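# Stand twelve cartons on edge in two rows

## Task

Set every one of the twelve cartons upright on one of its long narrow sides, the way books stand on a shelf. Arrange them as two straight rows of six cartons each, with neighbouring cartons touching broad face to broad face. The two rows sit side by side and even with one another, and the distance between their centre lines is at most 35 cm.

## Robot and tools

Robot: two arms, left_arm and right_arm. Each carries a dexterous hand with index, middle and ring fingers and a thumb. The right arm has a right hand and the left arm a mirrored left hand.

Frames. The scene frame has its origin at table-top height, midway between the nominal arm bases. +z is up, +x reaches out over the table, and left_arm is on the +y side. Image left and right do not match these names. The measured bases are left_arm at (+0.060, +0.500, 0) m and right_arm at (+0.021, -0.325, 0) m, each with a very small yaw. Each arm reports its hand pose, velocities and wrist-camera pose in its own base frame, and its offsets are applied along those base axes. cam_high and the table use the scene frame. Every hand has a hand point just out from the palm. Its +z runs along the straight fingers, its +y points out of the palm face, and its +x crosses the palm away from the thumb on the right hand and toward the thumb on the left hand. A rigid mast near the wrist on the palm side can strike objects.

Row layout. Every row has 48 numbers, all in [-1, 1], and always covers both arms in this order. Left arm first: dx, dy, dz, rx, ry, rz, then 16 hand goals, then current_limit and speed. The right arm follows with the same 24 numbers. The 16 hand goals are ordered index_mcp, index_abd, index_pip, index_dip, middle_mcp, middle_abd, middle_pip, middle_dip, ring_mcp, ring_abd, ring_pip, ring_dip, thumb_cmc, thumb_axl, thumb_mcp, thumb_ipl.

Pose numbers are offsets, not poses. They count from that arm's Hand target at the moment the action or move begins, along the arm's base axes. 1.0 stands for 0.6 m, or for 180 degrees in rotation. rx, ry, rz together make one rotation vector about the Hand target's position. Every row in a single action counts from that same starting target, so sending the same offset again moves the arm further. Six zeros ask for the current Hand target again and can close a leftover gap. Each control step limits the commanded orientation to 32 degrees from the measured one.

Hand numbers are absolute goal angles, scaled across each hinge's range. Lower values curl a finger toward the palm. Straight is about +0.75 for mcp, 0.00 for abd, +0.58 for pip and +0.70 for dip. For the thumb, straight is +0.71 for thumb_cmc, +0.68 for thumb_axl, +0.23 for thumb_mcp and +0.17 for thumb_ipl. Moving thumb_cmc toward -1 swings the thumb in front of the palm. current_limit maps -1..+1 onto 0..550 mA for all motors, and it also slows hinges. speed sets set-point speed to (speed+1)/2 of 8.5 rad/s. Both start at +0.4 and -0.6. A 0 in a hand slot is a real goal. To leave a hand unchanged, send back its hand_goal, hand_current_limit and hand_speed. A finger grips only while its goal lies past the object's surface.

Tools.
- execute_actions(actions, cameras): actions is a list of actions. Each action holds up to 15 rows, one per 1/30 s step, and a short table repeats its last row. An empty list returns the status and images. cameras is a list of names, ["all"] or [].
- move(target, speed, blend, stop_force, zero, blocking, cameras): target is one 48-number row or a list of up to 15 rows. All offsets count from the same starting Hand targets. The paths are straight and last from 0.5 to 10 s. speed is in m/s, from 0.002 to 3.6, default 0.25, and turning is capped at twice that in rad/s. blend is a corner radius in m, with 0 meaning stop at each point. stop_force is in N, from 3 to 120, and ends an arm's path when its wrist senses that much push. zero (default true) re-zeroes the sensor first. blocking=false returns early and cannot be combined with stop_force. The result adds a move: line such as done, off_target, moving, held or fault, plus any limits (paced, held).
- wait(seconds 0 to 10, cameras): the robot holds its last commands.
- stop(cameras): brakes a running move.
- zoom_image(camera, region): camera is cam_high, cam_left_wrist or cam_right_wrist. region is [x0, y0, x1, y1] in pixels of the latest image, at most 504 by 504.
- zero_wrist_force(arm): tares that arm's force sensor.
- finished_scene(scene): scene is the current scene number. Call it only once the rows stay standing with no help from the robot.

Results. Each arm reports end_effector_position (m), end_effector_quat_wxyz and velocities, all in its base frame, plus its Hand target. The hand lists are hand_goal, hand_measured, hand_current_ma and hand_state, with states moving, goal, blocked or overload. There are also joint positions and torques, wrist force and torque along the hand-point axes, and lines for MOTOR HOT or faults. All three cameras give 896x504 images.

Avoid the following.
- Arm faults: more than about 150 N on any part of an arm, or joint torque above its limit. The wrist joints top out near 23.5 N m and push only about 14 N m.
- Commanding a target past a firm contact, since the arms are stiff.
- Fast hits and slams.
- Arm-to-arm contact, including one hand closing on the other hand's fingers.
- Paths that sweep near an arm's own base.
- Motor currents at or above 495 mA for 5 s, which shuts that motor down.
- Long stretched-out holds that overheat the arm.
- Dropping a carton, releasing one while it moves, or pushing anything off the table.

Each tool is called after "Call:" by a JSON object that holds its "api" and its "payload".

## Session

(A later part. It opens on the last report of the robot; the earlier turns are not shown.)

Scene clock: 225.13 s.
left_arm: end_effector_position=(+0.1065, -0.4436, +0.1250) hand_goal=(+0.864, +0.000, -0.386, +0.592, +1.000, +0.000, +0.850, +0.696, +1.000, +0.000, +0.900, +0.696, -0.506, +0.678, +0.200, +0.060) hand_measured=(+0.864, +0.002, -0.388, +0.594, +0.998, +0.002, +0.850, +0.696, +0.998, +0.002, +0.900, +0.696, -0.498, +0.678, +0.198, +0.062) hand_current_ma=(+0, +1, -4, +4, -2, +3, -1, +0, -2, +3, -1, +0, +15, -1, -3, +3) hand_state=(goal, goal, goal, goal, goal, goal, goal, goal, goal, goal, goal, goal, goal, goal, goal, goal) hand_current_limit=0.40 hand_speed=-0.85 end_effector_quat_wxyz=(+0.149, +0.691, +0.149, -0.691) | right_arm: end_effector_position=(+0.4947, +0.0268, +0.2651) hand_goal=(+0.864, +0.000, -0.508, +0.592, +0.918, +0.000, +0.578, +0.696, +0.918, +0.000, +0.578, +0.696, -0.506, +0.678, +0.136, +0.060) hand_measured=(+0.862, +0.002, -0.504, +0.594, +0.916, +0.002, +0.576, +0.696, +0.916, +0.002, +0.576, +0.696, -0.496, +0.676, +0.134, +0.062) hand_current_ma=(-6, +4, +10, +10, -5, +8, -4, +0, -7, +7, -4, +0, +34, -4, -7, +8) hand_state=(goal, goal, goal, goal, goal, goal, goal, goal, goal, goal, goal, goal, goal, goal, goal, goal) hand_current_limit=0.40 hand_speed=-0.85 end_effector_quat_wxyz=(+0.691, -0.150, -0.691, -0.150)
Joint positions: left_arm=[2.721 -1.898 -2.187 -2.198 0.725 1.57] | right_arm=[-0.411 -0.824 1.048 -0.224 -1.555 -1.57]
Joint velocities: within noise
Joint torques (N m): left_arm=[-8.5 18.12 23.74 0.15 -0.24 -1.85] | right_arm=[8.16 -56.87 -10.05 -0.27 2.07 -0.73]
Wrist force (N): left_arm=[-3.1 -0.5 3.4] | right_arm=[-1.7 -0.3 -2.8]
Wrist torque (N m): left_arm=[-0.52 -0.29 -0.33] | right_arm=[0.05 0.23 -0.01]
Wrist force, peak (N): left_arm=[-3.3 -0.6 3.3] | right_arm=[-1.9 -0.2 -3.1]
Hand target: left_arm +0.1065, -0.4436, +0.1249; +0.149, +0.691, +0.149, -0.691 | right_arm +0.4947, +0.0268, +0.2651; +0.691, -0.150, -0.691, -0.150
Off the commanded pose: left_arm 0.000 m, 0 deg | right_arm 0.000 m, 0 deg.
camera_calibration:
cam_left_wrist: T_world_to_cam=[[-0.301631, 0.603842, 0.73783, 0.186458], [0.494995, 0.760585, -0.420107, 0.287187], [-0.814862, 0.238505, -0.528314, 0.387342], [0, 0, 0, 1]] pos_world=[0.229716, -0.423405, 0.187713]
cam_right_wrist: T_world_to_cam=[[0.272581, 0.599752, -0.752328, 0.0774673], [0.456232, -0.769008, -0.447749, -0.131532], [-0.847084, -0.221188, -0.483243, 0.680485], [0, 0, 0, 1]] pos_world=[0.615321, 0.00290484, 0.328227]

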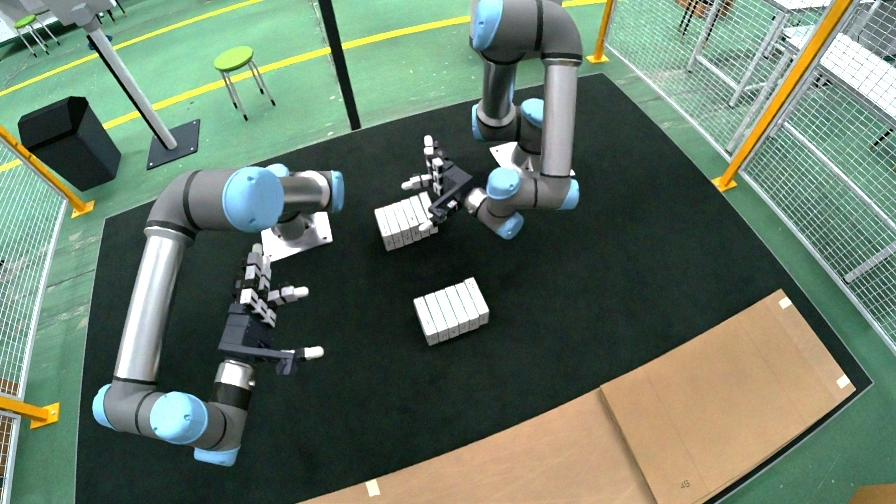

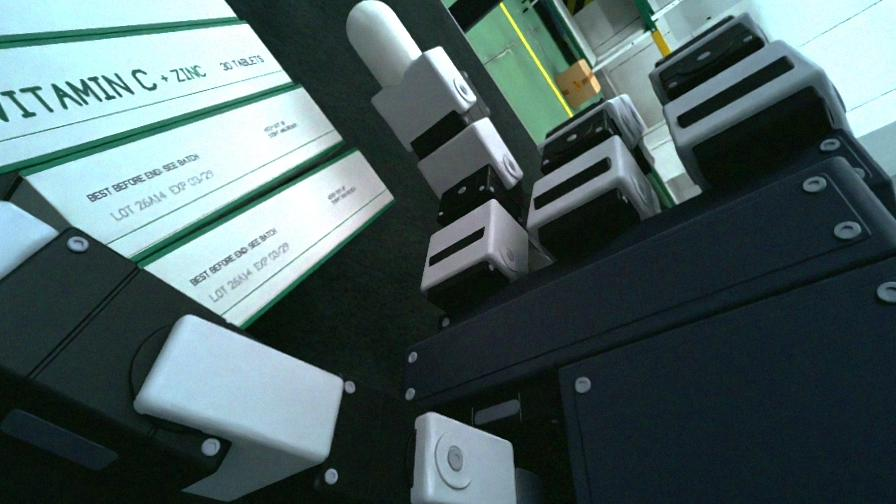

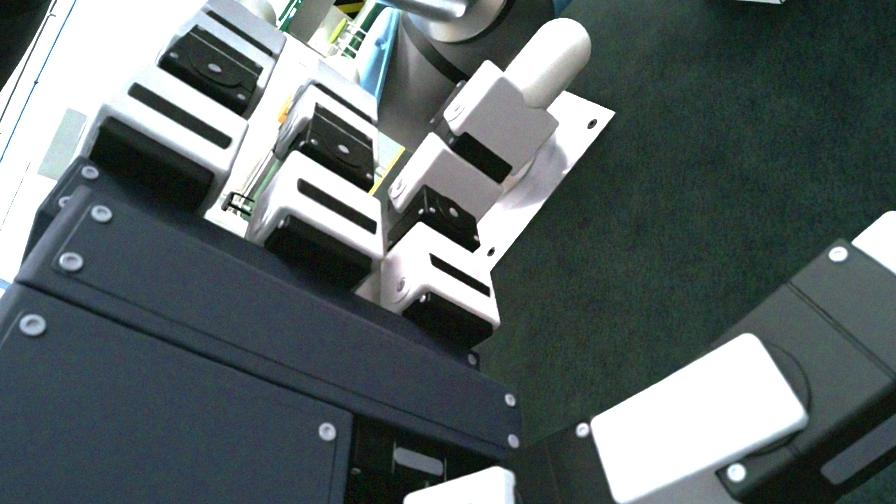

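Call:
{"api": "move", "payload": {"target": [0,0,-0.045,0,0,0,0.864,0,-0.387,0.592,1.0,0,0.85,0.696,1.0,0,0.9,0.696,-0.506,0.678,0.2,0.06,0.4,-0.85,0,0,0,0,0,0,0.864,0,-0.508,0.592,0.918,0,0.578,0.696,0.918,0,0.578,0.696,-0.506,0.678,0.136,0.06,0.4,-0.85], "speed": 0.05, "stop_force": 3.5, "cameras": ["cam_high","cam_left_wrist"]}}

Call:
{"api": "zoom_image", "payload": {"camera": "cam_high", "region": [370, 165, 470, 255]}}

Scene clock: 226.97 s.
left_arm: end_effector_position=(+0.1064, -0.4435, +0.0979) hand_goal=(+0.864, +0.000, -0.386, +0.592, +1.000, +0.000, +0.850, +0.696, +1.000, +0.000, +0.900, +0.696, -0.506, +0.678, +0.200, +0.060) hand_measured=(+0.864, +0.002, -0.388, +0.594, +0.998, +0.002, +0.850, +0.696, +0.998, +0.002, +0.900, +0.696, -0.498, +0.678, +0.198, +0.062) hand_current_ma=(+0, +1, -4, +4, -2, +3, -1, +0, -2, +3, -1, +0, +15, -1, -3, +3) hand_state=(goal, goal, goal, goal, goal, goal, goal, goal, goal, goal, goal, goal, goal, goal, goal, goal) hand_current_limit=0.40 hand_speed=-0.85 end_effector_quat_wxyz=(+0.149, +0.691, +0.149, -0.691) | right_arm: end_effector_position=(+0.4947, +0.0268, +0.2651) hand_goal=(+0.864, +0.000, -0.508, +0.592, +0.918, +0.000, +0.578, +0.696, +0.918, +0.000, +0.578, +0.696, -0.506, +0.678, +0.136, +0.060) hand_measured=(+0.862, +0.002, -0.504, +0.594, +0.916, +0.002, +0.576, +0.696, +0.916, +0.002, +0.576, +0.696, -0.496, +0.676, +0.134, +0.062) hand_current_ma=(-6, +4, +10, +10, -5, +8, -4, +0, -7, +7, -4, +0, +34, -4, -7, +8) hand_state=(goal, goal, goal, goal, goal, goal, goal, goal, goal, goal, goal, goal, goal, goal, goal, goal) hand_current_limit=0.40 hand_speed=-0.85 end_effector_quat_wxyz=(+0.691, -0.150, -0.691, -0.150)
Joint positions: left_arm=[2.721 -1.963 -2.201 -2.119 0.725 1.57] | right_arm=[-0.411 -0.824 1.048 -0.224 -1.555 -1.57]
Joint torques (N m): left_arm=[-3.18 39.26 21.79 -0.47 -1.09 -1.66] | right_arm=[7.5 -57.24 -10.05 -0.11 1.9 -1.13]
Wrist force (N): left_arm=[-3.1 -0.6 3.5] | right_arm=[-1.7 -0.4 -2.9]
Wrist torque (N m): left_arm=[-0.54 -0.25 -0.35] | right_arm=[0.04 0.23 -0.01]
Wrist force, peak (N): left_arm=[-3.7 -0.4 3.4] | right_arm=[-1.7 -0.2 -3.2]
Hand target: left_arm +0.1065, -0.4436, +0.0979; +0.149, +0.691, +0.149, -0.691 | right_arm +0.4947, +0.0268, +0.2651; +0.691, -0.150, -0.691, -0.150
Off the commanded pose: left_arm 0.000 m, 0 deg | right_arm 0.000 m, 0 deg.
move: done
camera_calibration:
cam_left_wrist: T_world_to_cam=[[-0.301616, 0.603864, 0.737818, 0.206388], [0.495003, 0.760568, -0.420129, 0.275839], [-0.814862, 0.238505, -0.528314, 0.373077], [0, 0, 0, 1]] pos_world=[0.229716, -0.423405, 0.160713]
Images, in order (width x height): cam_high 896x504, cam_left_wrist 896x504.

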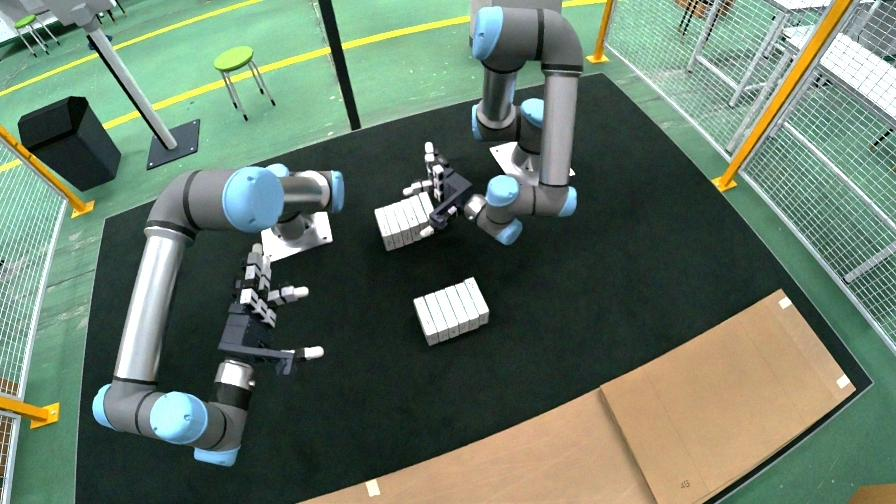

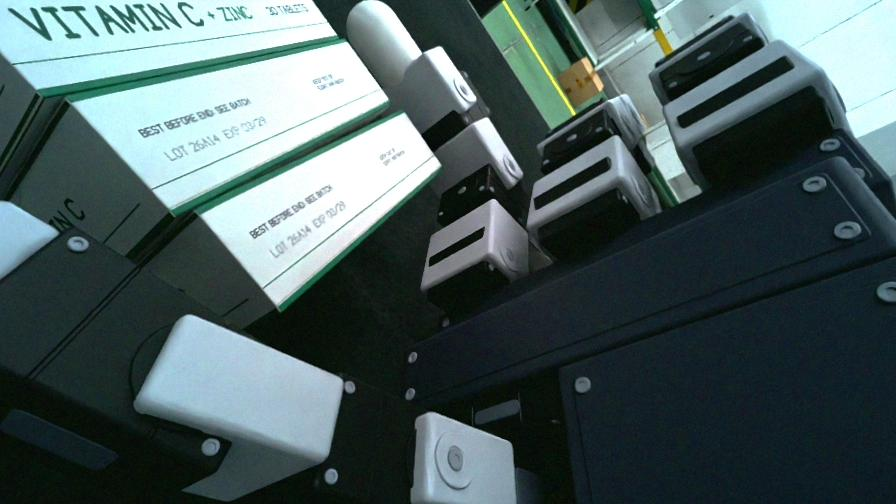

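Scaled by 5.040 from the camera's 896x504 image, which has a finer 1280x720 frame.

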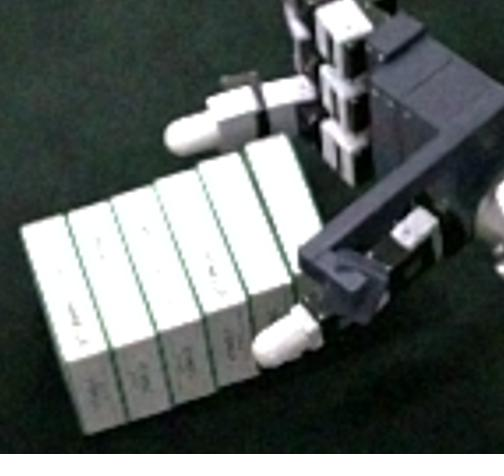

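Call:
{"api": "move", "payload": {"target": [0,0,-0.0235,0,0,0,0.864,0,-0.387,0.592,1.0,0,0.85,0.696,1.0,0,0.9,0.696,-0.506,0.678,0.2,0.06,0.4,-0.85,0,0,0,0,0,0,0.864,0,-0.508,0.592,0.918,0,0.578,0.696,0.918,0,0.578,0.696,-0.506,0.678,0.136,0.06,0.4,-0.85], "speed": 0.03, "stop_force": 3.5, "cameras": ["cam_high","cam_left_wrist"]}}

Call:
{"api": "zoom_image", "payload": {"camera": "cam_high", "region": [370, 165, 470, 255]}}

Scene clock: 229.77 s.
left_arm: end_effector_position=(+0.1064, -0.4435, +0.0838) hand_goal=(+0.864, +0.000, -0.386, +0.592, +1.000, +0.000, +0.850, +0.696, +1.000, +0.000, +0.900, +0.696, -0.506, +0.678, +0.200, +0.060) hand_measured=(+0.864, +0.002, -0.388, +0.594, +0.998, +0.002, +0.850, +0.696, +0.998, +0.002, +0.900, +0.696, -0.498, +0.678, +0.198, +0.062) hand_current_ma=(+0, +1, -4, +4, -2, +3, -1, +0, -2, +3, -1, +0, +15, -1, -3, +3) hand_state=(goal, goal, goal, goal, goal, goal, goal, goal, goal, goal, goal, goal, goal, goal, goal, goal) hand_current_limit=0.40 hand_speed=-0.85 end_effector_quat_wxyz=(+0.149, +0.691, +0.149, -0.691) | right_arm: end_effector_position=(+0.4947, +0.0268, +0.2651) hand_goal=(+0.864, +0.000, -0.508, +0.592, +0.918, +0.000, +0.578, +0.696, +0.918, +0.000, +0.578, +0.696, -0.506, +0.678, +0.136, +0.060) hand_measured=(+0.862, +0.002, -0.504, +0.594, +0.916, +0.002, +0.576, +0.696, +0.916, +0.002, +0.576, +0.696, -0.496, +0.676, +0.134, +0.062) hand_current_ma=(-6, +4, +10, +10, -5, +8, -4, +0, -7, +7, -4, +0, +34, -4, -7, +8) hand_state=(goal, goal, goal, goal, goal, goal, goal, goal, goal, goal, goal, goal, goal, goal, goal, goal) hand_current_limit=0.40 hand_speed=-0.85 end_effector_quat_wxyz=(+0.691, -0.150, -0.691, -0.150)
Joint positions: left_arm=[2.721 -1.999 -2.206 -2.078 0.725 1.57] | right_arm=[-0.411 -0.824 1.048 -0.224 -1.555 -1.57]
Joint torques (N m): left_arm=[0.17 39.96 20.34 -2.36 -0.91 -1.71] | right_arm=[8.06 -56.56 -11.6 -0.19 1.98 -1.14]
Wrist force (N): left_arm=[-3.1 -0.7 3.5] | right_arm=[-1.6 0.0 -2.9]
Wrist torque (N m): left_arm=[-0.54 -0.25 -0.33] | right_arm=[0.08 0.21 0.01]
Wrist force, peak (N): left_arm=[-3.5 -0.6 3.7] | right_arm=[-1.9 -0.2 -3.2]
Hand target: left_arm +0.1065, -0.4436, +0.0838; +0.149, +0.691, +0.149, -0.691 | right_arm +0.4947, +0.0268, +0.2651; +0.691, -0.150, -0.691, -0.150
Off the commanded pose: left_arm 0.000 m, 0 deg | right_arm 0.000 m, 0 deg.
move: done
camera_calibration:
cam_left_wrist: T_world_to_cam=[[-0.301533, 0.603881, 0.737838, 0.216776], [0.494982, 0.760551, -0.420185, 0.269921], [-0.814905, 0.238517, -0.528241, 0.365633], [0, 0, 0, 1]] pos_world=[0.229716, -0.423405, 0.146613]
Images, in order (width x height): cam_high 896x504, cam_left_wrist 896x504.

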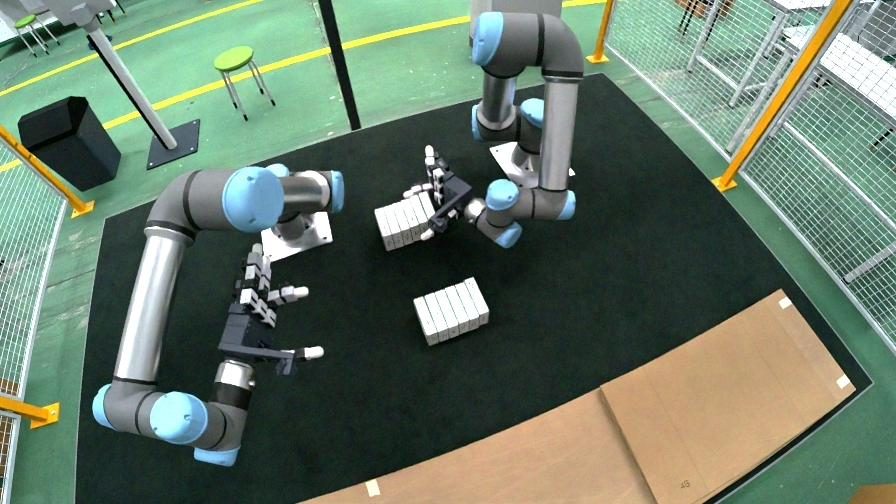

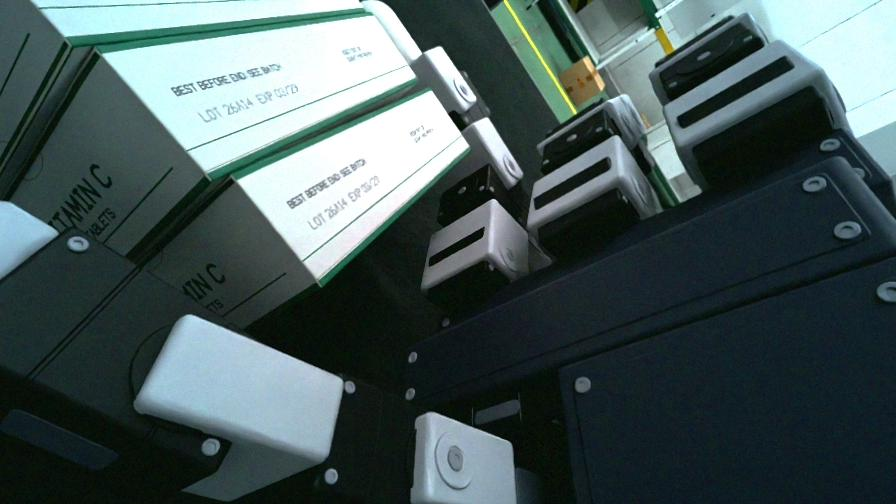

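Scaled by 5.040 from the camera's 896x504 image, which has a finer 1280x720 frame.

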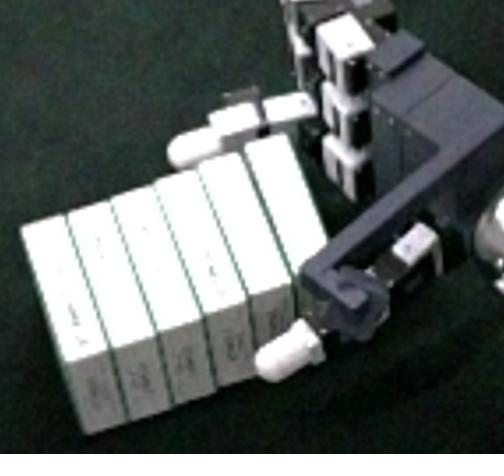

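Call:
{"api": "move", "payload": {"target": [0,0,-0.023,0,0,0,0.864,0,-0.387,0.592,1.0,0,0.85,0.696,1.0,0,0.9,0.696,-0.506,0.678,0.2,0.06,0.4,-0.85,0,0,0,0,0,0,0.864,0,-0.508,0.592,0.918,0,0.578,0.696,0.918,0,0.578,0.696,-0.506,0.678,0.136,0.06,0.4,-0.85], "speed": 0.03, "stop_force": 3.5, "cameras": ["cam_high","cam_left_wrist"]}}

Call:
{"api": "zoom_image", "payload": {"camera": "cam_high", "region": [370, 165, 470, 255]}}

Call:
{"api": "zoom_image", "payload": {"camera": "cam_left_wrist", "region": [300, 0, 600, 300]}}

Scene clock: 231.27 s.
left_arm: end_effector_position=(+0.1064, -0.4435, +0.0700) hand_goal=(+0.864, +0.000, -0.386, +0.592, +1.000, +0.000, +0.850, +0.696, +1.000, +0.000, +0.900, +0.696, -0.506, +0.678, +0.200, +0.060) hand_measured=(+0.864, +0.002, -0.388, +0.594, +0.998, +0.002, +0.850, +0.696, +0.998, +0.002, +0.900, +0.696, -0.498, +0.678, +0.198, +0.062) hand_current_ma=(+0, +1, -4, +4, -2, +3, -1, +0, -2, +3, -1, +0, +15, -1, -3, +3) hand_state=(goal, goal, goal, goal, goal, goal, goal, goal, goal, goal, goal, goal, goal, goal, goal, goal) hand_current_limit=0.40 hand_speed=-0.85 end_effector_quat_wxyz=(+0.149, +0.691, +0.150, -0.691) | right_arm: end_effector_position=(+0.4947, +0.0268, +0.2651) hand_goal=(+0.864, +0.000, -0.508, +0.592, +0.918, +0.000, +0.578, +0.696, +0.918, +0.000, +0.578, +0.696, -0.506, +0.678, +0.136, +0.060) hand_measured=(+0.862, +0.002, -0.504, +0.594, +0.916, +0.002, +0.576, +0.696, +0.916, +0.002, +0.576, +0.696, -0.496, +0.676, +0.134, +0.062) hand_current_ma=(-6, +4, +10, +10, -5, +8, -4, +0, -7, +7, -4, +0, +34, -4, -7, +8) hand_state=(goal, goal, goal, goal, goal, goal, goal, goal, goal, goal, goal, goal, goal, goal, goal, goal) hand_current_limit=0.40 hand_speed=-0.85 end_effector_quat_wxyz=(+0.691, -0.150, -0.691, -0.150)
Joint positions: left_arm=[2.721 -2.035 -2.21 -2.039 0.725 1.57] | right_arm=[-0.411 -0.824 1.048 -0.224 -1.555 -1.57]
Joint torques (N m): left_arm=[1.66 40.5 16.48 -2.46 -0.51 -1.76] | right_arm=[7.29 -56.31 -11.52 -0.24 2.09 -1.16]
Wrist force (N): left_arm=[-3.3 -1.0 3.6] | right_arm=[-1.6 -0.2 -2.9]
Wrist torque (N m): left_arm=[-0.62 -0.24 -0.34] | right_arm=[0.07 0.21 0.00]
Wrist force, peak (N): left_arm=[-3.4 -1.1 3.7] | right_arm=[-1.7 -0.3 -3.3]
Hand target: left_arm +0.1065, -0.4436, +0.0700; +0.149, +0.691, +0.149, -0.691 | right_arm +0.4947, +0.0268, +0.2651; +0.691, -0.150, -0.691, -0.150
Off the commanded pose: left_arm 0.000 m, 0 deg | right_arm 0.000 m, 0 deg.
move: done
camera_calibration:
cam_left_wrist: T_world_to_cam=[[-0.30151, 0.603874, 0.737854, 0.226948], [0.494942, 0.760563, -0.420211, 0.264139], [-0.814938, 0.238497, -0.5282, 0.358337], [0, 0, 0, 1]] pos_world=[0.229716, -0.423405, 0.132813]
Images, in order (width x height): cam_high 896x504, cam_left_wrist 896x504.

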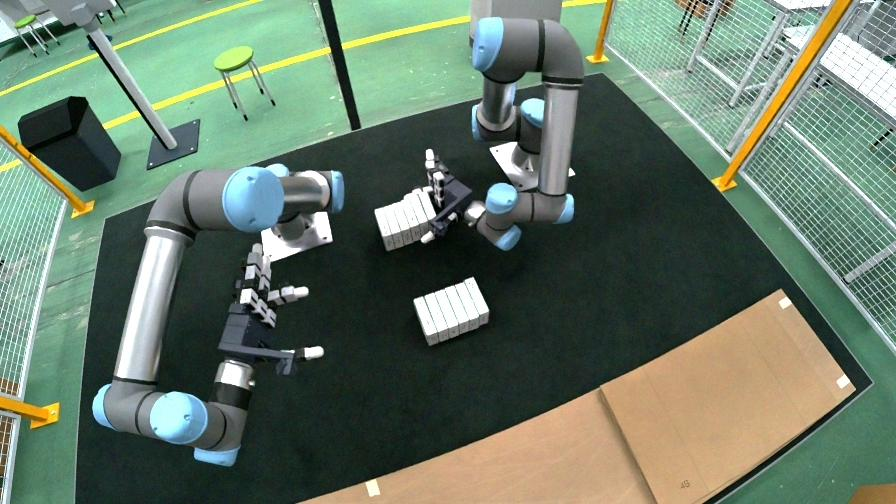

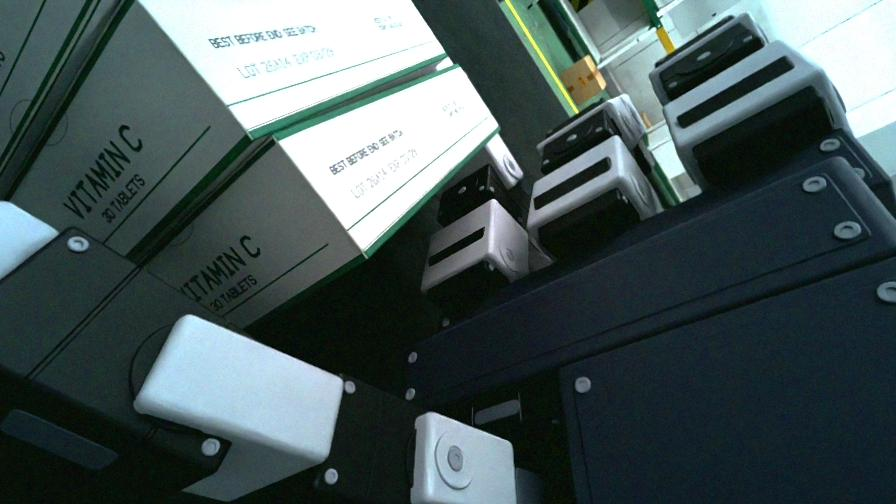

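Scaled by 5.040 from the camera's 896x504 image, which has a finer 1280x720 frame.

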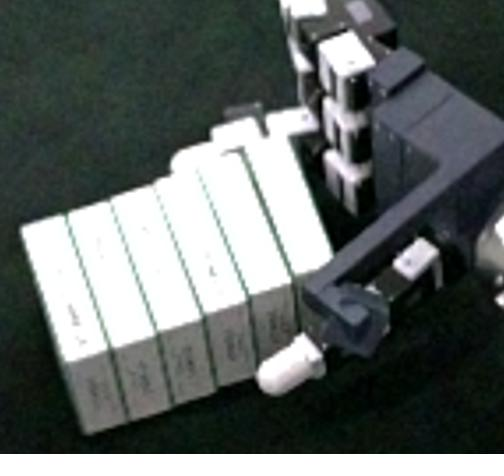

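Scaled by 1.680 from the camera's 896x504 image, which has a finer 1280x720 frame.

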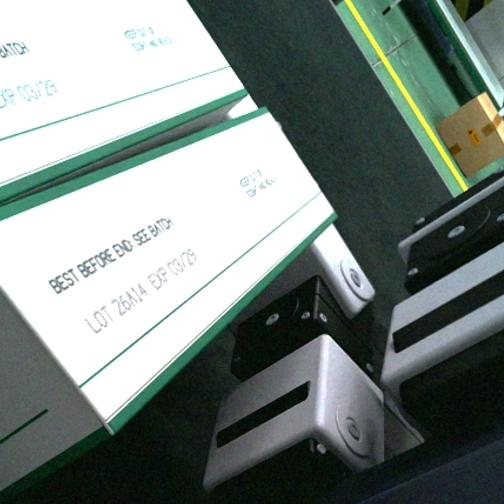

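Call:
{"api": "move", "payload": {"target": [0.02,0,0,0,0,0,0.864,0,-0.387,0.592,1.0,0,0.85,0.696,1.0,0,0.9,0.696,-0.506,0.678,0.2,0.06,0.4,-0.85,0,0,0,0,0,0,0.864,0,-0.508,0.592,0.918,0,0.578,0.696,0.918,0,0.578,0.696,-0.506,0.678,0.136,0.06,0.4,-0.85], "speed": 0.03, "stop_force": 10, "cameras": ["cam_high","cam_left_wrist"]}}

Call:
{"api": "zoom_image", "payload": {"camera": "cam_high", "region": [370, 165, 470, 255]}}

Scene clock: 233.03 s.
left_arm: end_effector_position=(+0.1185, -0.4436, +0.0700) hand_goal=(+0.864, +0.000, -0.386, +0.592, +1.000, +0.000, +0.850, +0.696, +1.000, +0.000, +0.900, +0.696, -0.506, +0.678, +0.200, +0.060) hand_measured=(+0.864, +0.002, -0.388, +0.594, +0.998, +0.002, +0.850, +0.696, +0.998, +0.002, +0.900, +0.696, -0.498, +0.678, +0.198, +0.062) hand_current_ma=(+0, +1, -3, +4, -2, +3, -1, +0, -2, +3, -1, +0, +15, -1, -3, +3) hand_state=(goal, goal, goal, goal, goal, goal, goal, goal, goal, goal, goal, goal, goal, goal, goal, goal) hand_current_limit=0.40 hand_speed=-0.85 end_effector_quat_wxyz=(+0.149, +0.691, +0.149, -0.691) | right_arm: end_effector_position=(+0.4947, +0.0268, +0.2651) hand_goal=(+0.864, +0.000, -0.508, +0.592, +0.918, +0.000, +0.578, +0.696, +0.918, +0.000, +0.578, +0.696, -0.506, +0.678, +0.136, +0.060) hand_measured=(+0.862, +0.002, -0.504, +0.594, +0.916, +0.002, +0.576, +0.696, +0.916, +0.002, +0.576, +0.696, -0.496, +0.676, +0.134, +0.062) hand_current_ma=(-6, +4, +10, +10, -5, +8, -4, +0, -7, +7, -4, +0, +34, -4, -7, +8) hand_state=(goal, goal, goal, goal, goal, goal, goal, goal, goal, goal, goal, goal, goal, goal, goal, goal) hand_current_limit=0.40 hand_speed=-0.85 end_effector_quat_wxyz=(+0.691, -0.150, -0.691, -0.150)
Joint positions: left_arm=[2.734 -2.047 -2.185 -2.052 0.738 1.57] | right_arm=[-0.411 -0.824 1.048 -0.224 -1.555 -1.57]
Joint torques (N m): left_arm=[-8.56 41.2 0.12 0.24 -1.47 0.14] | right_arm=[7.29 -55.74 -11.8 -0.15 2.1 -1.32]
Wrist force (N): left_arm=[-3.2 -0.9 3.5] | right_arm=[-1.7 -0.1 -2.9]
Wrist torque (N m): left_arm=[-0.59 -0.27 -0.32] | right_arm=[0.08 0.23 -0.01]
Wrist force, peak (N): left_arm=[-3.5 -1.0 3.8] | right_arm=[-1.9 -0.4 -3.1]
Hand target: left_arm +0.1185, -0.4436, +0.0700; +0.149, +0.691, +0.149, -0.691 | right_arm +0.4947, +0.0268, +0.2651; +0.691, -0.150, -0.691, -0.150
Off the commanded pose: left_arm 0.000 m, 0 deg | right_arm 0.000 m, 0 deg.
move: done
camera_calibration:
cam_left_wrist: T_world_to_cam=[[-0.301556, 0.603846, 0.737858, 0.230565], [0.494968, 0.760578, -0.420151, 0.258192], [-0.814905, 0.238517, -0.528241, 0.368122], [0, 0, 0, 1]] pos_world=[0.241716, -0.423405, 0.132813]
Images, in order (width x height): cam_high 896x504, cam_left_wrist 896x504.

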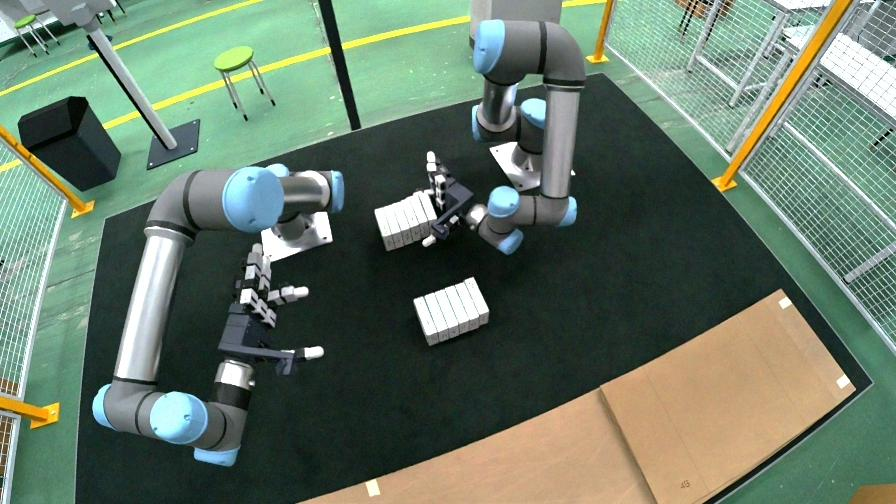

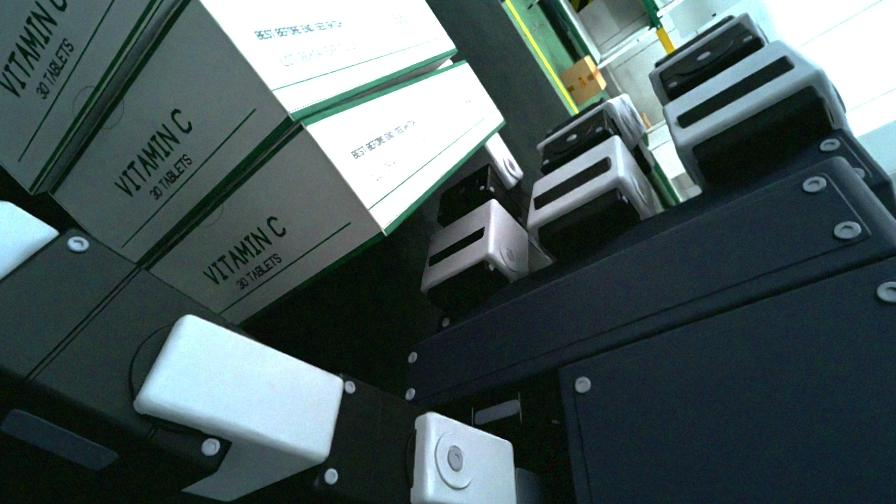

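Scaled by 5.040 from the camera's 896x504 image, which has a finer 1280x720 frame.

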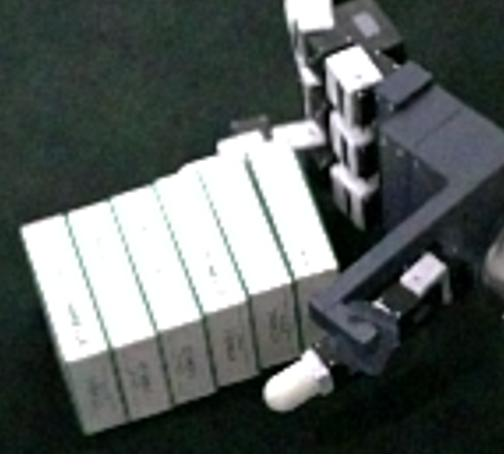

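Call:
{"api": "move", "payload": {"target": [0.0067,0,0,0,0,0,0.864,0,-0.387,0.592,1.0,0,0.85,0.696,1.0,0,0.9,0.696,-0.506,0.678,0.2,0.06,0.4,-0.85,0,0,0,0,0,0,0.864,0,-0.508,0.592,0.918,0,0.578,0.696,0.918,0,0.578,0.696,-0.506,0.678,0.136,0.06,0.4,-0.85], "speed": 0.02, "stop_force": 12, "cameras": ["cam_high","cam_left_wrist"]}}

Call:
{"api": "zoom_image", "payload": {"camera": "cam_high", "region": [370, 165, 470, 255]}}

Scene clock: 234.30 s.
left_arm: end_effector_position=(+0.1225, -0.4435, +0.0700) hand_goal=(+0.864, +0.000, -0.386, +0.592, +1.000, +0.000, +0.850, +0.696, +1.000, +0.000, +0.900, +0.696, -0.506, +0.678, +0.200, +0.060) hand_measured=(+0.866, +0.002, -0.386, +0.594, +0.998, +0.002, +0.850, +0.696, +0.998, +0.002, +0.900, +0.696, -0.498, +0.678, +0.198, +0.062) hand_current_ma=(+2, +1, +0, +4, -2, +3, -1, +0, -2, +3, -1, +0, +15, -1, -3, +3) hand_state=(goal, goal, goal, goal, goal, goal, goal, goal, goal, goal, goal, goal, goal, goal, goal, goal) hand_current_limit=0.40 hand_speed=-0.85 end_effector_quat_wxyz=(+0.149, +0.691, +0.149, -0.691) | right_arm: end_effector_position=(+0.4947, +0.0268, +0.2651) hand_goal=(+0.864, +0.000, -0.508, +0.592, +0.918, +0.000, +0.578, +0.696, +0.918, +0.000, +0.578, +0.696, -0.506, +0.678, +0.136, +0.060) hand_measured=(+0.862, +0.002, -0.504, +0.594, +0.916, +0.002, +0.576, +0.696, +0.916, +0.002, +0.576, +0.696, -0.496, +0.676, +0.134, +0.062) hand_current_ma=(-6, +4, +10, +10, -5, +8, -4, +0, -7, +7, -4, +0, +34, -4, -7, +8) hand_state=(goal, goal, goal, goal, goal, goal, goal, goal, goal, goal, goal, goal, goal, goal, goal, goal) hand_current_limit=0.40 hand_speed=-0.85 end_effector_quat_wxyz=(+0.691, -0.150, -0.691, -0.150)
Joint positions: left_arm=[2.738 -2.051 -2.176 -2.056 0.743 1.57] | right_arm=[-0.411 -0.824 1.048 -0.224 -1.555 -1.57]
Joint torques (N m): left_arm=[-4.87 34.56 1.09 -0.33 -1.39 1.93] | right_arm=[7.07 -55.92 -11.96 -0.23 2.02 -1.34]
Wrist force (N): left_arm=[-3.1 -1.3 4.0] | right_arm=[-1.6 -0.2 -3.1]
Wrist torque (N m): left_arm=[-0.62 -0.31 -0.30] | right_arm=[0.07 0.23 0.00]
Wrist force, peak (N): left_arm=[-3.5 -1.4 4.2] | right_arm=[-1.6 -0.2 -3.2]
Hand target: left_arm +0.1225, -0.4436, +0.0700; +0.149, +0.691, +0.149, -0.691 | right_arm +0.4947, +0.0268, +0.2651; +0.691, -0.150, -0.691, -0.150
Off the commanded pose: left_arm 0.000 m, 0 deg | right_arm 0.000 m, 0 deg.
move: done
camera_calibration:
cam_left_wrist: T_world_to_cam=[[-0.301616, 0.603864, 0.737818, 0.231829], [0.495003, 0.760568, -0.420129, 0.256147], [-0.814862, 0.238505, -0.528314, 0.371457], [0, 0, 0, 1]] pos_world=[0.245816, -0.423405, 0.132813]
Images, in order (width x height): cam_high 896x504, cam_left_wrist 896x504.

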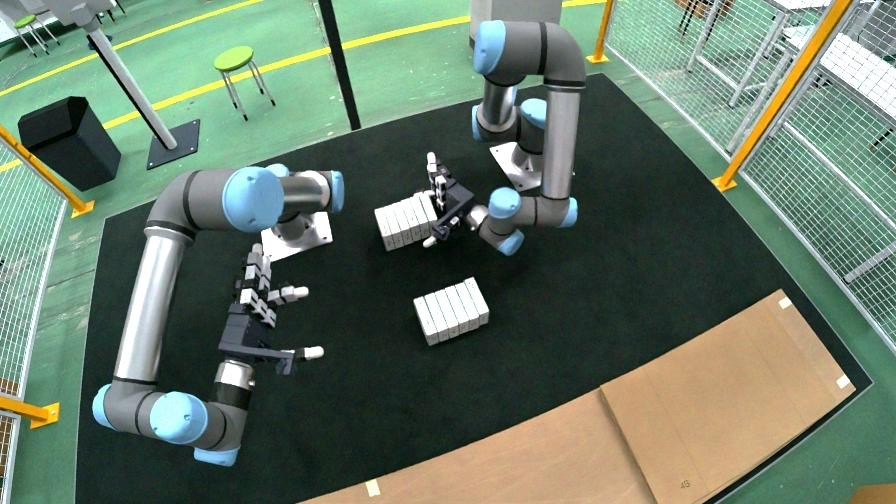

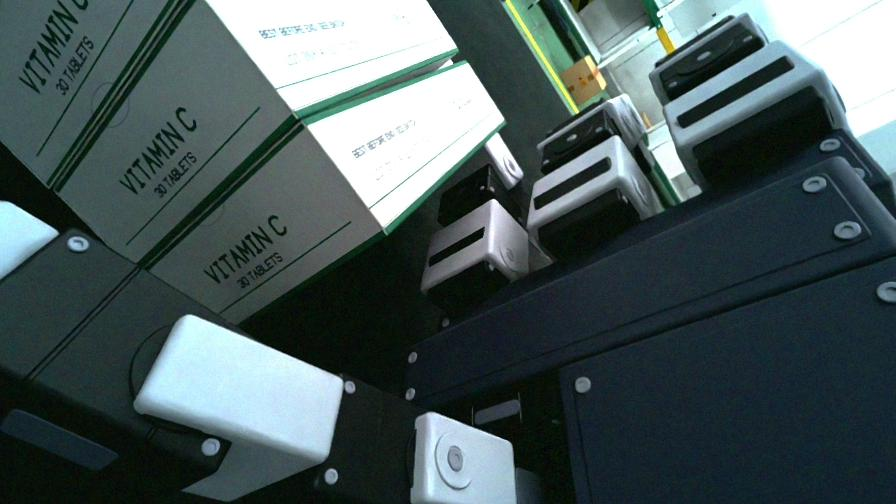

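Scaled by 5.040 from the camera's 896x504 image, which has a finer 1280x720 frame.

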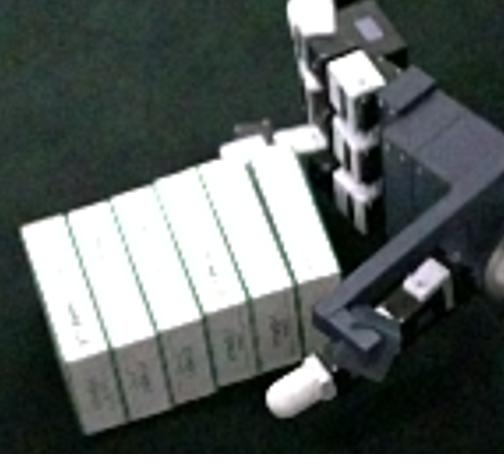

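Call:
{"api": "move", "payload": {"target": [0.0042,0,0,0,0,0,0.864,0,-0.387,0.592,1.0,0,0.85,0.696,1.0,0,0.9,0.696,-0.506,0.678,0.2,0.06,0.4,-0.85,0,0,0,0,0,0,0.864,0,-0.508,0.592,0.918,0,0.578,0.696,0.918,0,0.578,0.696,-0.506,0.678,0.136,0.06,0.4,-0.85], "speed": 0.02, "stop_force": 12, "cameras": ["cam_high","cam_left_wrist"]}}

Call:
{"api": "zoom_image", "payload": {"camera": "cam_high", "region": [370, 185, 450, 255]}}

Scene clock: 235.63 s.
left_arm: end_effector_position=(+0.1250, -0.4436, +0.0700) hand_goal=(+0.864, +0.000, -0.386, +0.592, +1.000, +0.000, +0.850, +0.696, +1.000, +0.000, +0.900, +0.696, -0.506, +0.678, +0.200, +0.060) hand_measured=(+0.870, +0.002, -0.382, +0.594, +0.998, +0.002, +0.850, +0.696, +0.998, +0.002, +0.900, +0.696, -0.498, +0.678, +0.198, +0.062) hand_current_ma=(+10, +1, +6, +4, -2, +3, -1, +0, -2, +3, -1, +0, +15, -1, -3, +3) hand_state=(goal, goal, goal, goal, goal, goal, goal, goal, goal, goal, goal, goal, goal, goal, goal, goal) hand_current_limit=0.40 hand_speed=-0.85 end_effector_quat_wxyz=(+0.149, +0.691, +0.149, -0.691) | right_arm: end_effector_position=(+0.4947, +0.0268, +0.2651) hand_goal=(+0.864, +0.000, -0.508, +0.592, +0.918, +0.000, +0.578, +0.696, +0.918, +0.000, +0.578, +0.696, -0.506, +0.678, +0.136, +0.060) hand_measured=(+0.862, +0.002, -0.504, +0.594, +0.916, +0.002, +0.576, +0.696, +0.916, +0.002, +0.576, +0.696, -0.496, +0.676, +0.134, +0.062) hand_current_ma=(-6, +4, +10, +10, -5, +8, -4, +0, -7, +7, -4, +0, +34, -4, -7, +8) hand_state=(goal, goal, goal, goal, goal, goal, goal, goal, goal, goal, goal, goal, goal, goal, goal, goal) hand_current_limit=0.40 hand_speed=-0.85 end_effector_quat_wxyz=(+0.691, -0.150, -0.691, -0.150)
Joint positions: left_arm=[2.741 -2.054 -2.17 -2.059 0.745 1.57] | right_arm=[-0.411 -0.824 1.048 -0.224 -1.555 -1.57]
Joint torques (N m): left_arm=[0.83 29.4 4.3 -0.49 -0.27 1.62] | right_arm=[6.45 -55.33 -11.95 -0.15 1.94 -1.17]
Wrist force (N): left_arm=[-3.5 -1.3 4.1] | right_arm=[-1.8 -0.2 -3.1]
Wrist torque (N m): left_arm=[-0.60 -0.28 -0.33] | right_arm=[0.07 0.25 -0.02]
Wrist force, peak (N): left_arm=[-3.7 -1.3 4.3] | right_arm=[-1.9 -0.2 -3.2]
Hand target: left_arm +0.1250, -0.4436, +0.0700; +0.149, +0.691, +0.149, -0.691 | right_arm +0.4947, +0.0268, +0.2651; +0.691, -0.150, -0.691, -0.150
Off the commanded pose: left_arm 0.000 m, 0 deg | right_arm 0.000 m, 0 deg.
move: done
camera_calibration:
cam_left_wrist: T_world_to_cam=[[-0.301616, 0.603864, 0.737818, 0.232583], [0.495003, 0.760568, -0.420129, 0.25491], [-0.814862, 0.238505, -0.528314, 0.373494], [0, 0, 0, 1]] pos_world=[0.248316, -0.423405, 0.132813]
Images, in order (width x height): cam_high 896x504, cam_left_wrist 896x504.

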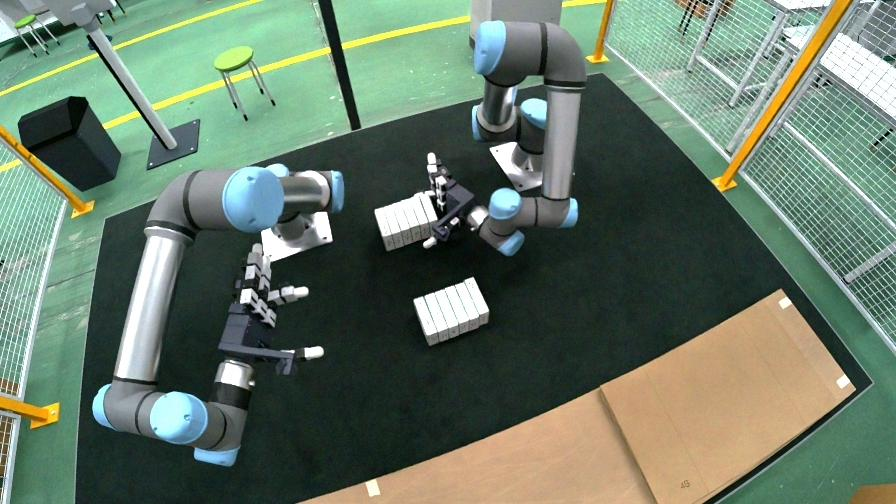

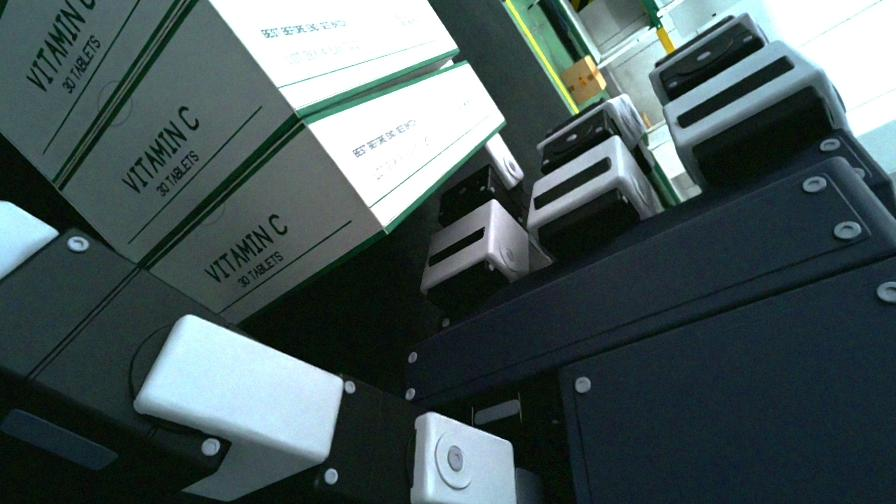

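Scaled by 6.300 from the camera's 896x504 image, which has a finer 1280x720 frame.

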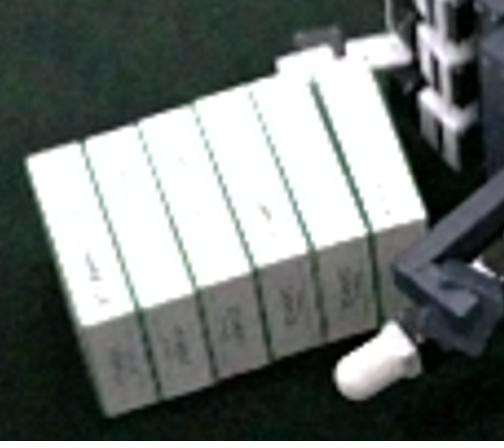

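Call:
{"api": "move", "payload": {"target": [0.0042,0,0,0,0,0,0.864,0,-0.387,0.592,1.0,0,0.85,0.696,1.0,0,0.9,0.696,-0.506,0.678,0.2,0.06,0.4,-0.85,0,0,0,0,0,0,0.864,0,-0.508,0.592,0.918,0,0.578,0.696,0.918,0,0.578,0.696,-0.506,0.678,0.136,0.06,0.4,-0.85], "speed": 0.02, "stop_force": 12, "cameras": ["cam_high","cam_left_wrist"]}}

Call:
{"api": "zoom_image", "payload": {"camera": "cam_high", "region": [370, 185, 450, 255]}}

Scene clock: 236.97 s.
left_arm: end_effector_position=(+0.1276, -0.4436, +0.0700) hand_goal=(+0.864, +0.000, -0.386, +0.592, +1.000, +0.000, +0.850, +0.696, +1.000, +0.000, +0.900, +0.696, -0.506, +0.678, +0.200, +0.060) hand_measured=(+0.870, +0.002, -0.382, +0.594, +0.998, +0.002, +0.850, +0.696, +0.998, +0.002, +0.900, +0.696, -0.498, +0.678, +0.198, +0.062) hand_current_ma=(+11, +1, +6, +4, -2, +3, -1, +0, -2, +3, -1, +0, +15, -1, -3, +3) hand_state=(goal, goal, goal, goal, goal, goal, goal, goal, goal, goal, goal, goal, goal, goal, goal, goal) hand_current_limit=0.40 hand_speed=-0.85 end_effector_quat_wxyz=(+0.149, +0.691, +0.149, -0.691) | right_arm: end_effector_position=(+0.4947, +0.0268, +0.2651) hand_goal=(+0.864, +0.000, -0.508, +0.592, +0.918, +0.000, +0.578, +0.696, +0.918, +0.000, +0.578, +0.696, -0.506, +0.678, +0.136, +0.060) hand_measured=(+0.862, +0.002, -0.504, +0.594, +0.916, +0.002, +0.576, +0.696, +0.916, +0.002, +0.576, +0.696, -0.496, +0.676, +0.134, +0.062) hand_current_ma=(-6, +4, +10, +10, -5, +8, -4, +0, -7, +7, -4, +0, +34, -4, -7, +8) hand_state=(goal, goal, goal, goal, goal, goal, goal, goal, goal, goal, goal, goal, goal, goal, goal, goal) hand_current_limit=0.40 hand_speed=-0.85 end_effector_quat_wxyz=(+0.691, -0.150, -0.691, -0.150)
Joint positions: left_arm=[2.744 -2.056 -2.165 -2.062 0.748 1.57] | right_arm=[-0.411 -0.824 1.048 -0.224 -1.555 -1.57]
Joint torques (N m): left_arm=[0.76 30.19 3.87 -0.64 -0.38 1.34] | right_arm=[6.92 -56.29 -12.77 -0.26 1.82 -1.26]
Wrist force (N): left_arm=[-3.6 -1.3 4.2] | right_arm=[-1.8 -0.3 -3.0]
Wrist torque (N m): left_arm=[-0.60 -0.25 -0.34] | right_arm=[0.06 0.24 -0.02]
Wrist force, peak (N): left_arm=[-3.7 -1.3 4.2] | right_arm=[-1.8 -0.1 -3.1]
Hand target: left_arm +0.1275, -0.4436, +0.0700; +0.149, +0.691, +0.149, -0.691 | right_arm +0.4947, +0.0268, +0.2651; +0.691, -0.150, -0.691, -0.150
Off the commanded pose: left_arm 0.000 m, 0 deg | right_arm 0.000 m, 0 deg.
move: done
camera_calibration:
cam_left_wrist: T_world_to_cam=[[-0.301616, 0.603864, 0.737818, 0.233337], [0.495003, 0.760568, -0.420129, 0.253672], [-0.814862, 0.238505, -0.528314, 0.375531], [0, 0, 0, 1]] pos_world=[0.250816, -0.423405, 0.132813]
Images, in order (width x height): cam_high 896x504, cam_left_wrist 896x504.

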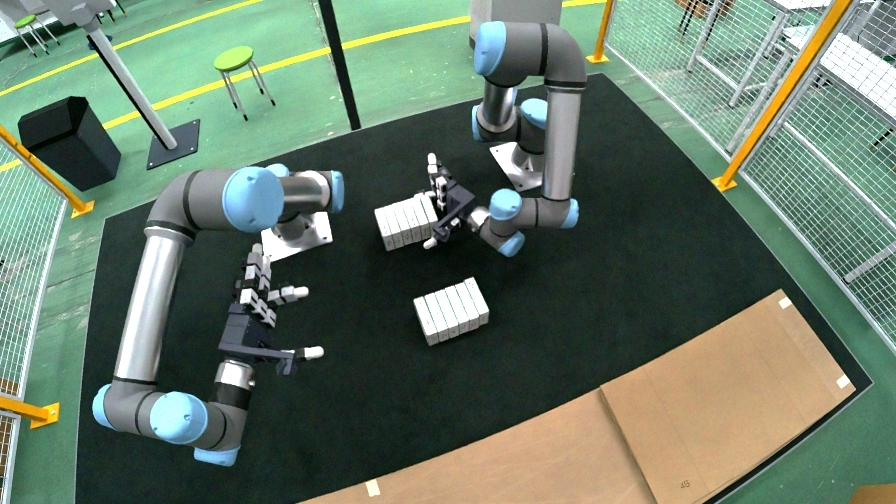

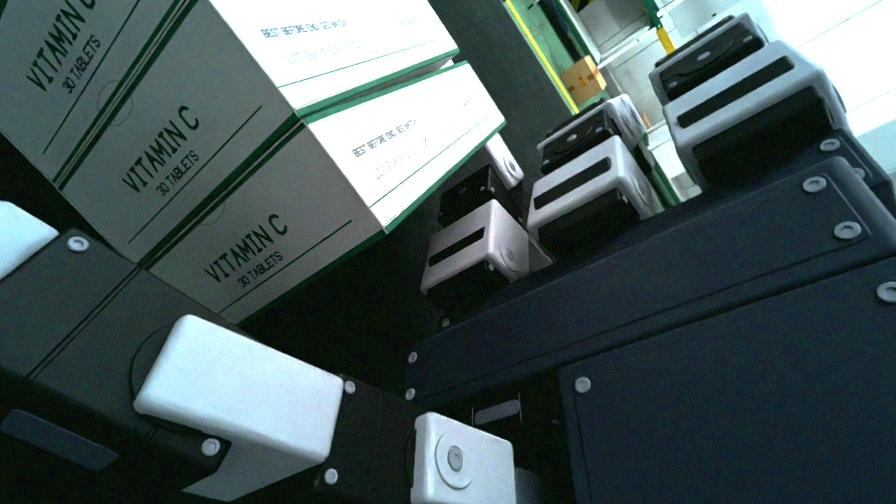

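Scaled by 6.300 from the camera's 896x504 image, which has a finer 1280x720 frame.

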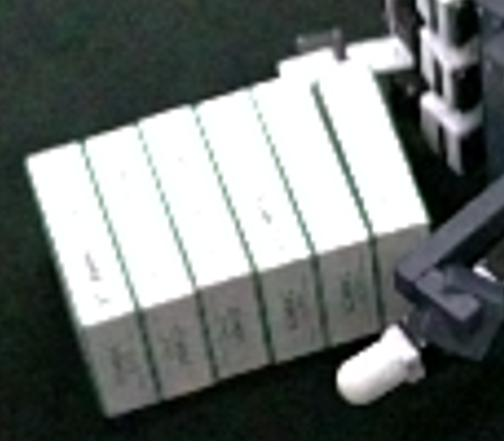

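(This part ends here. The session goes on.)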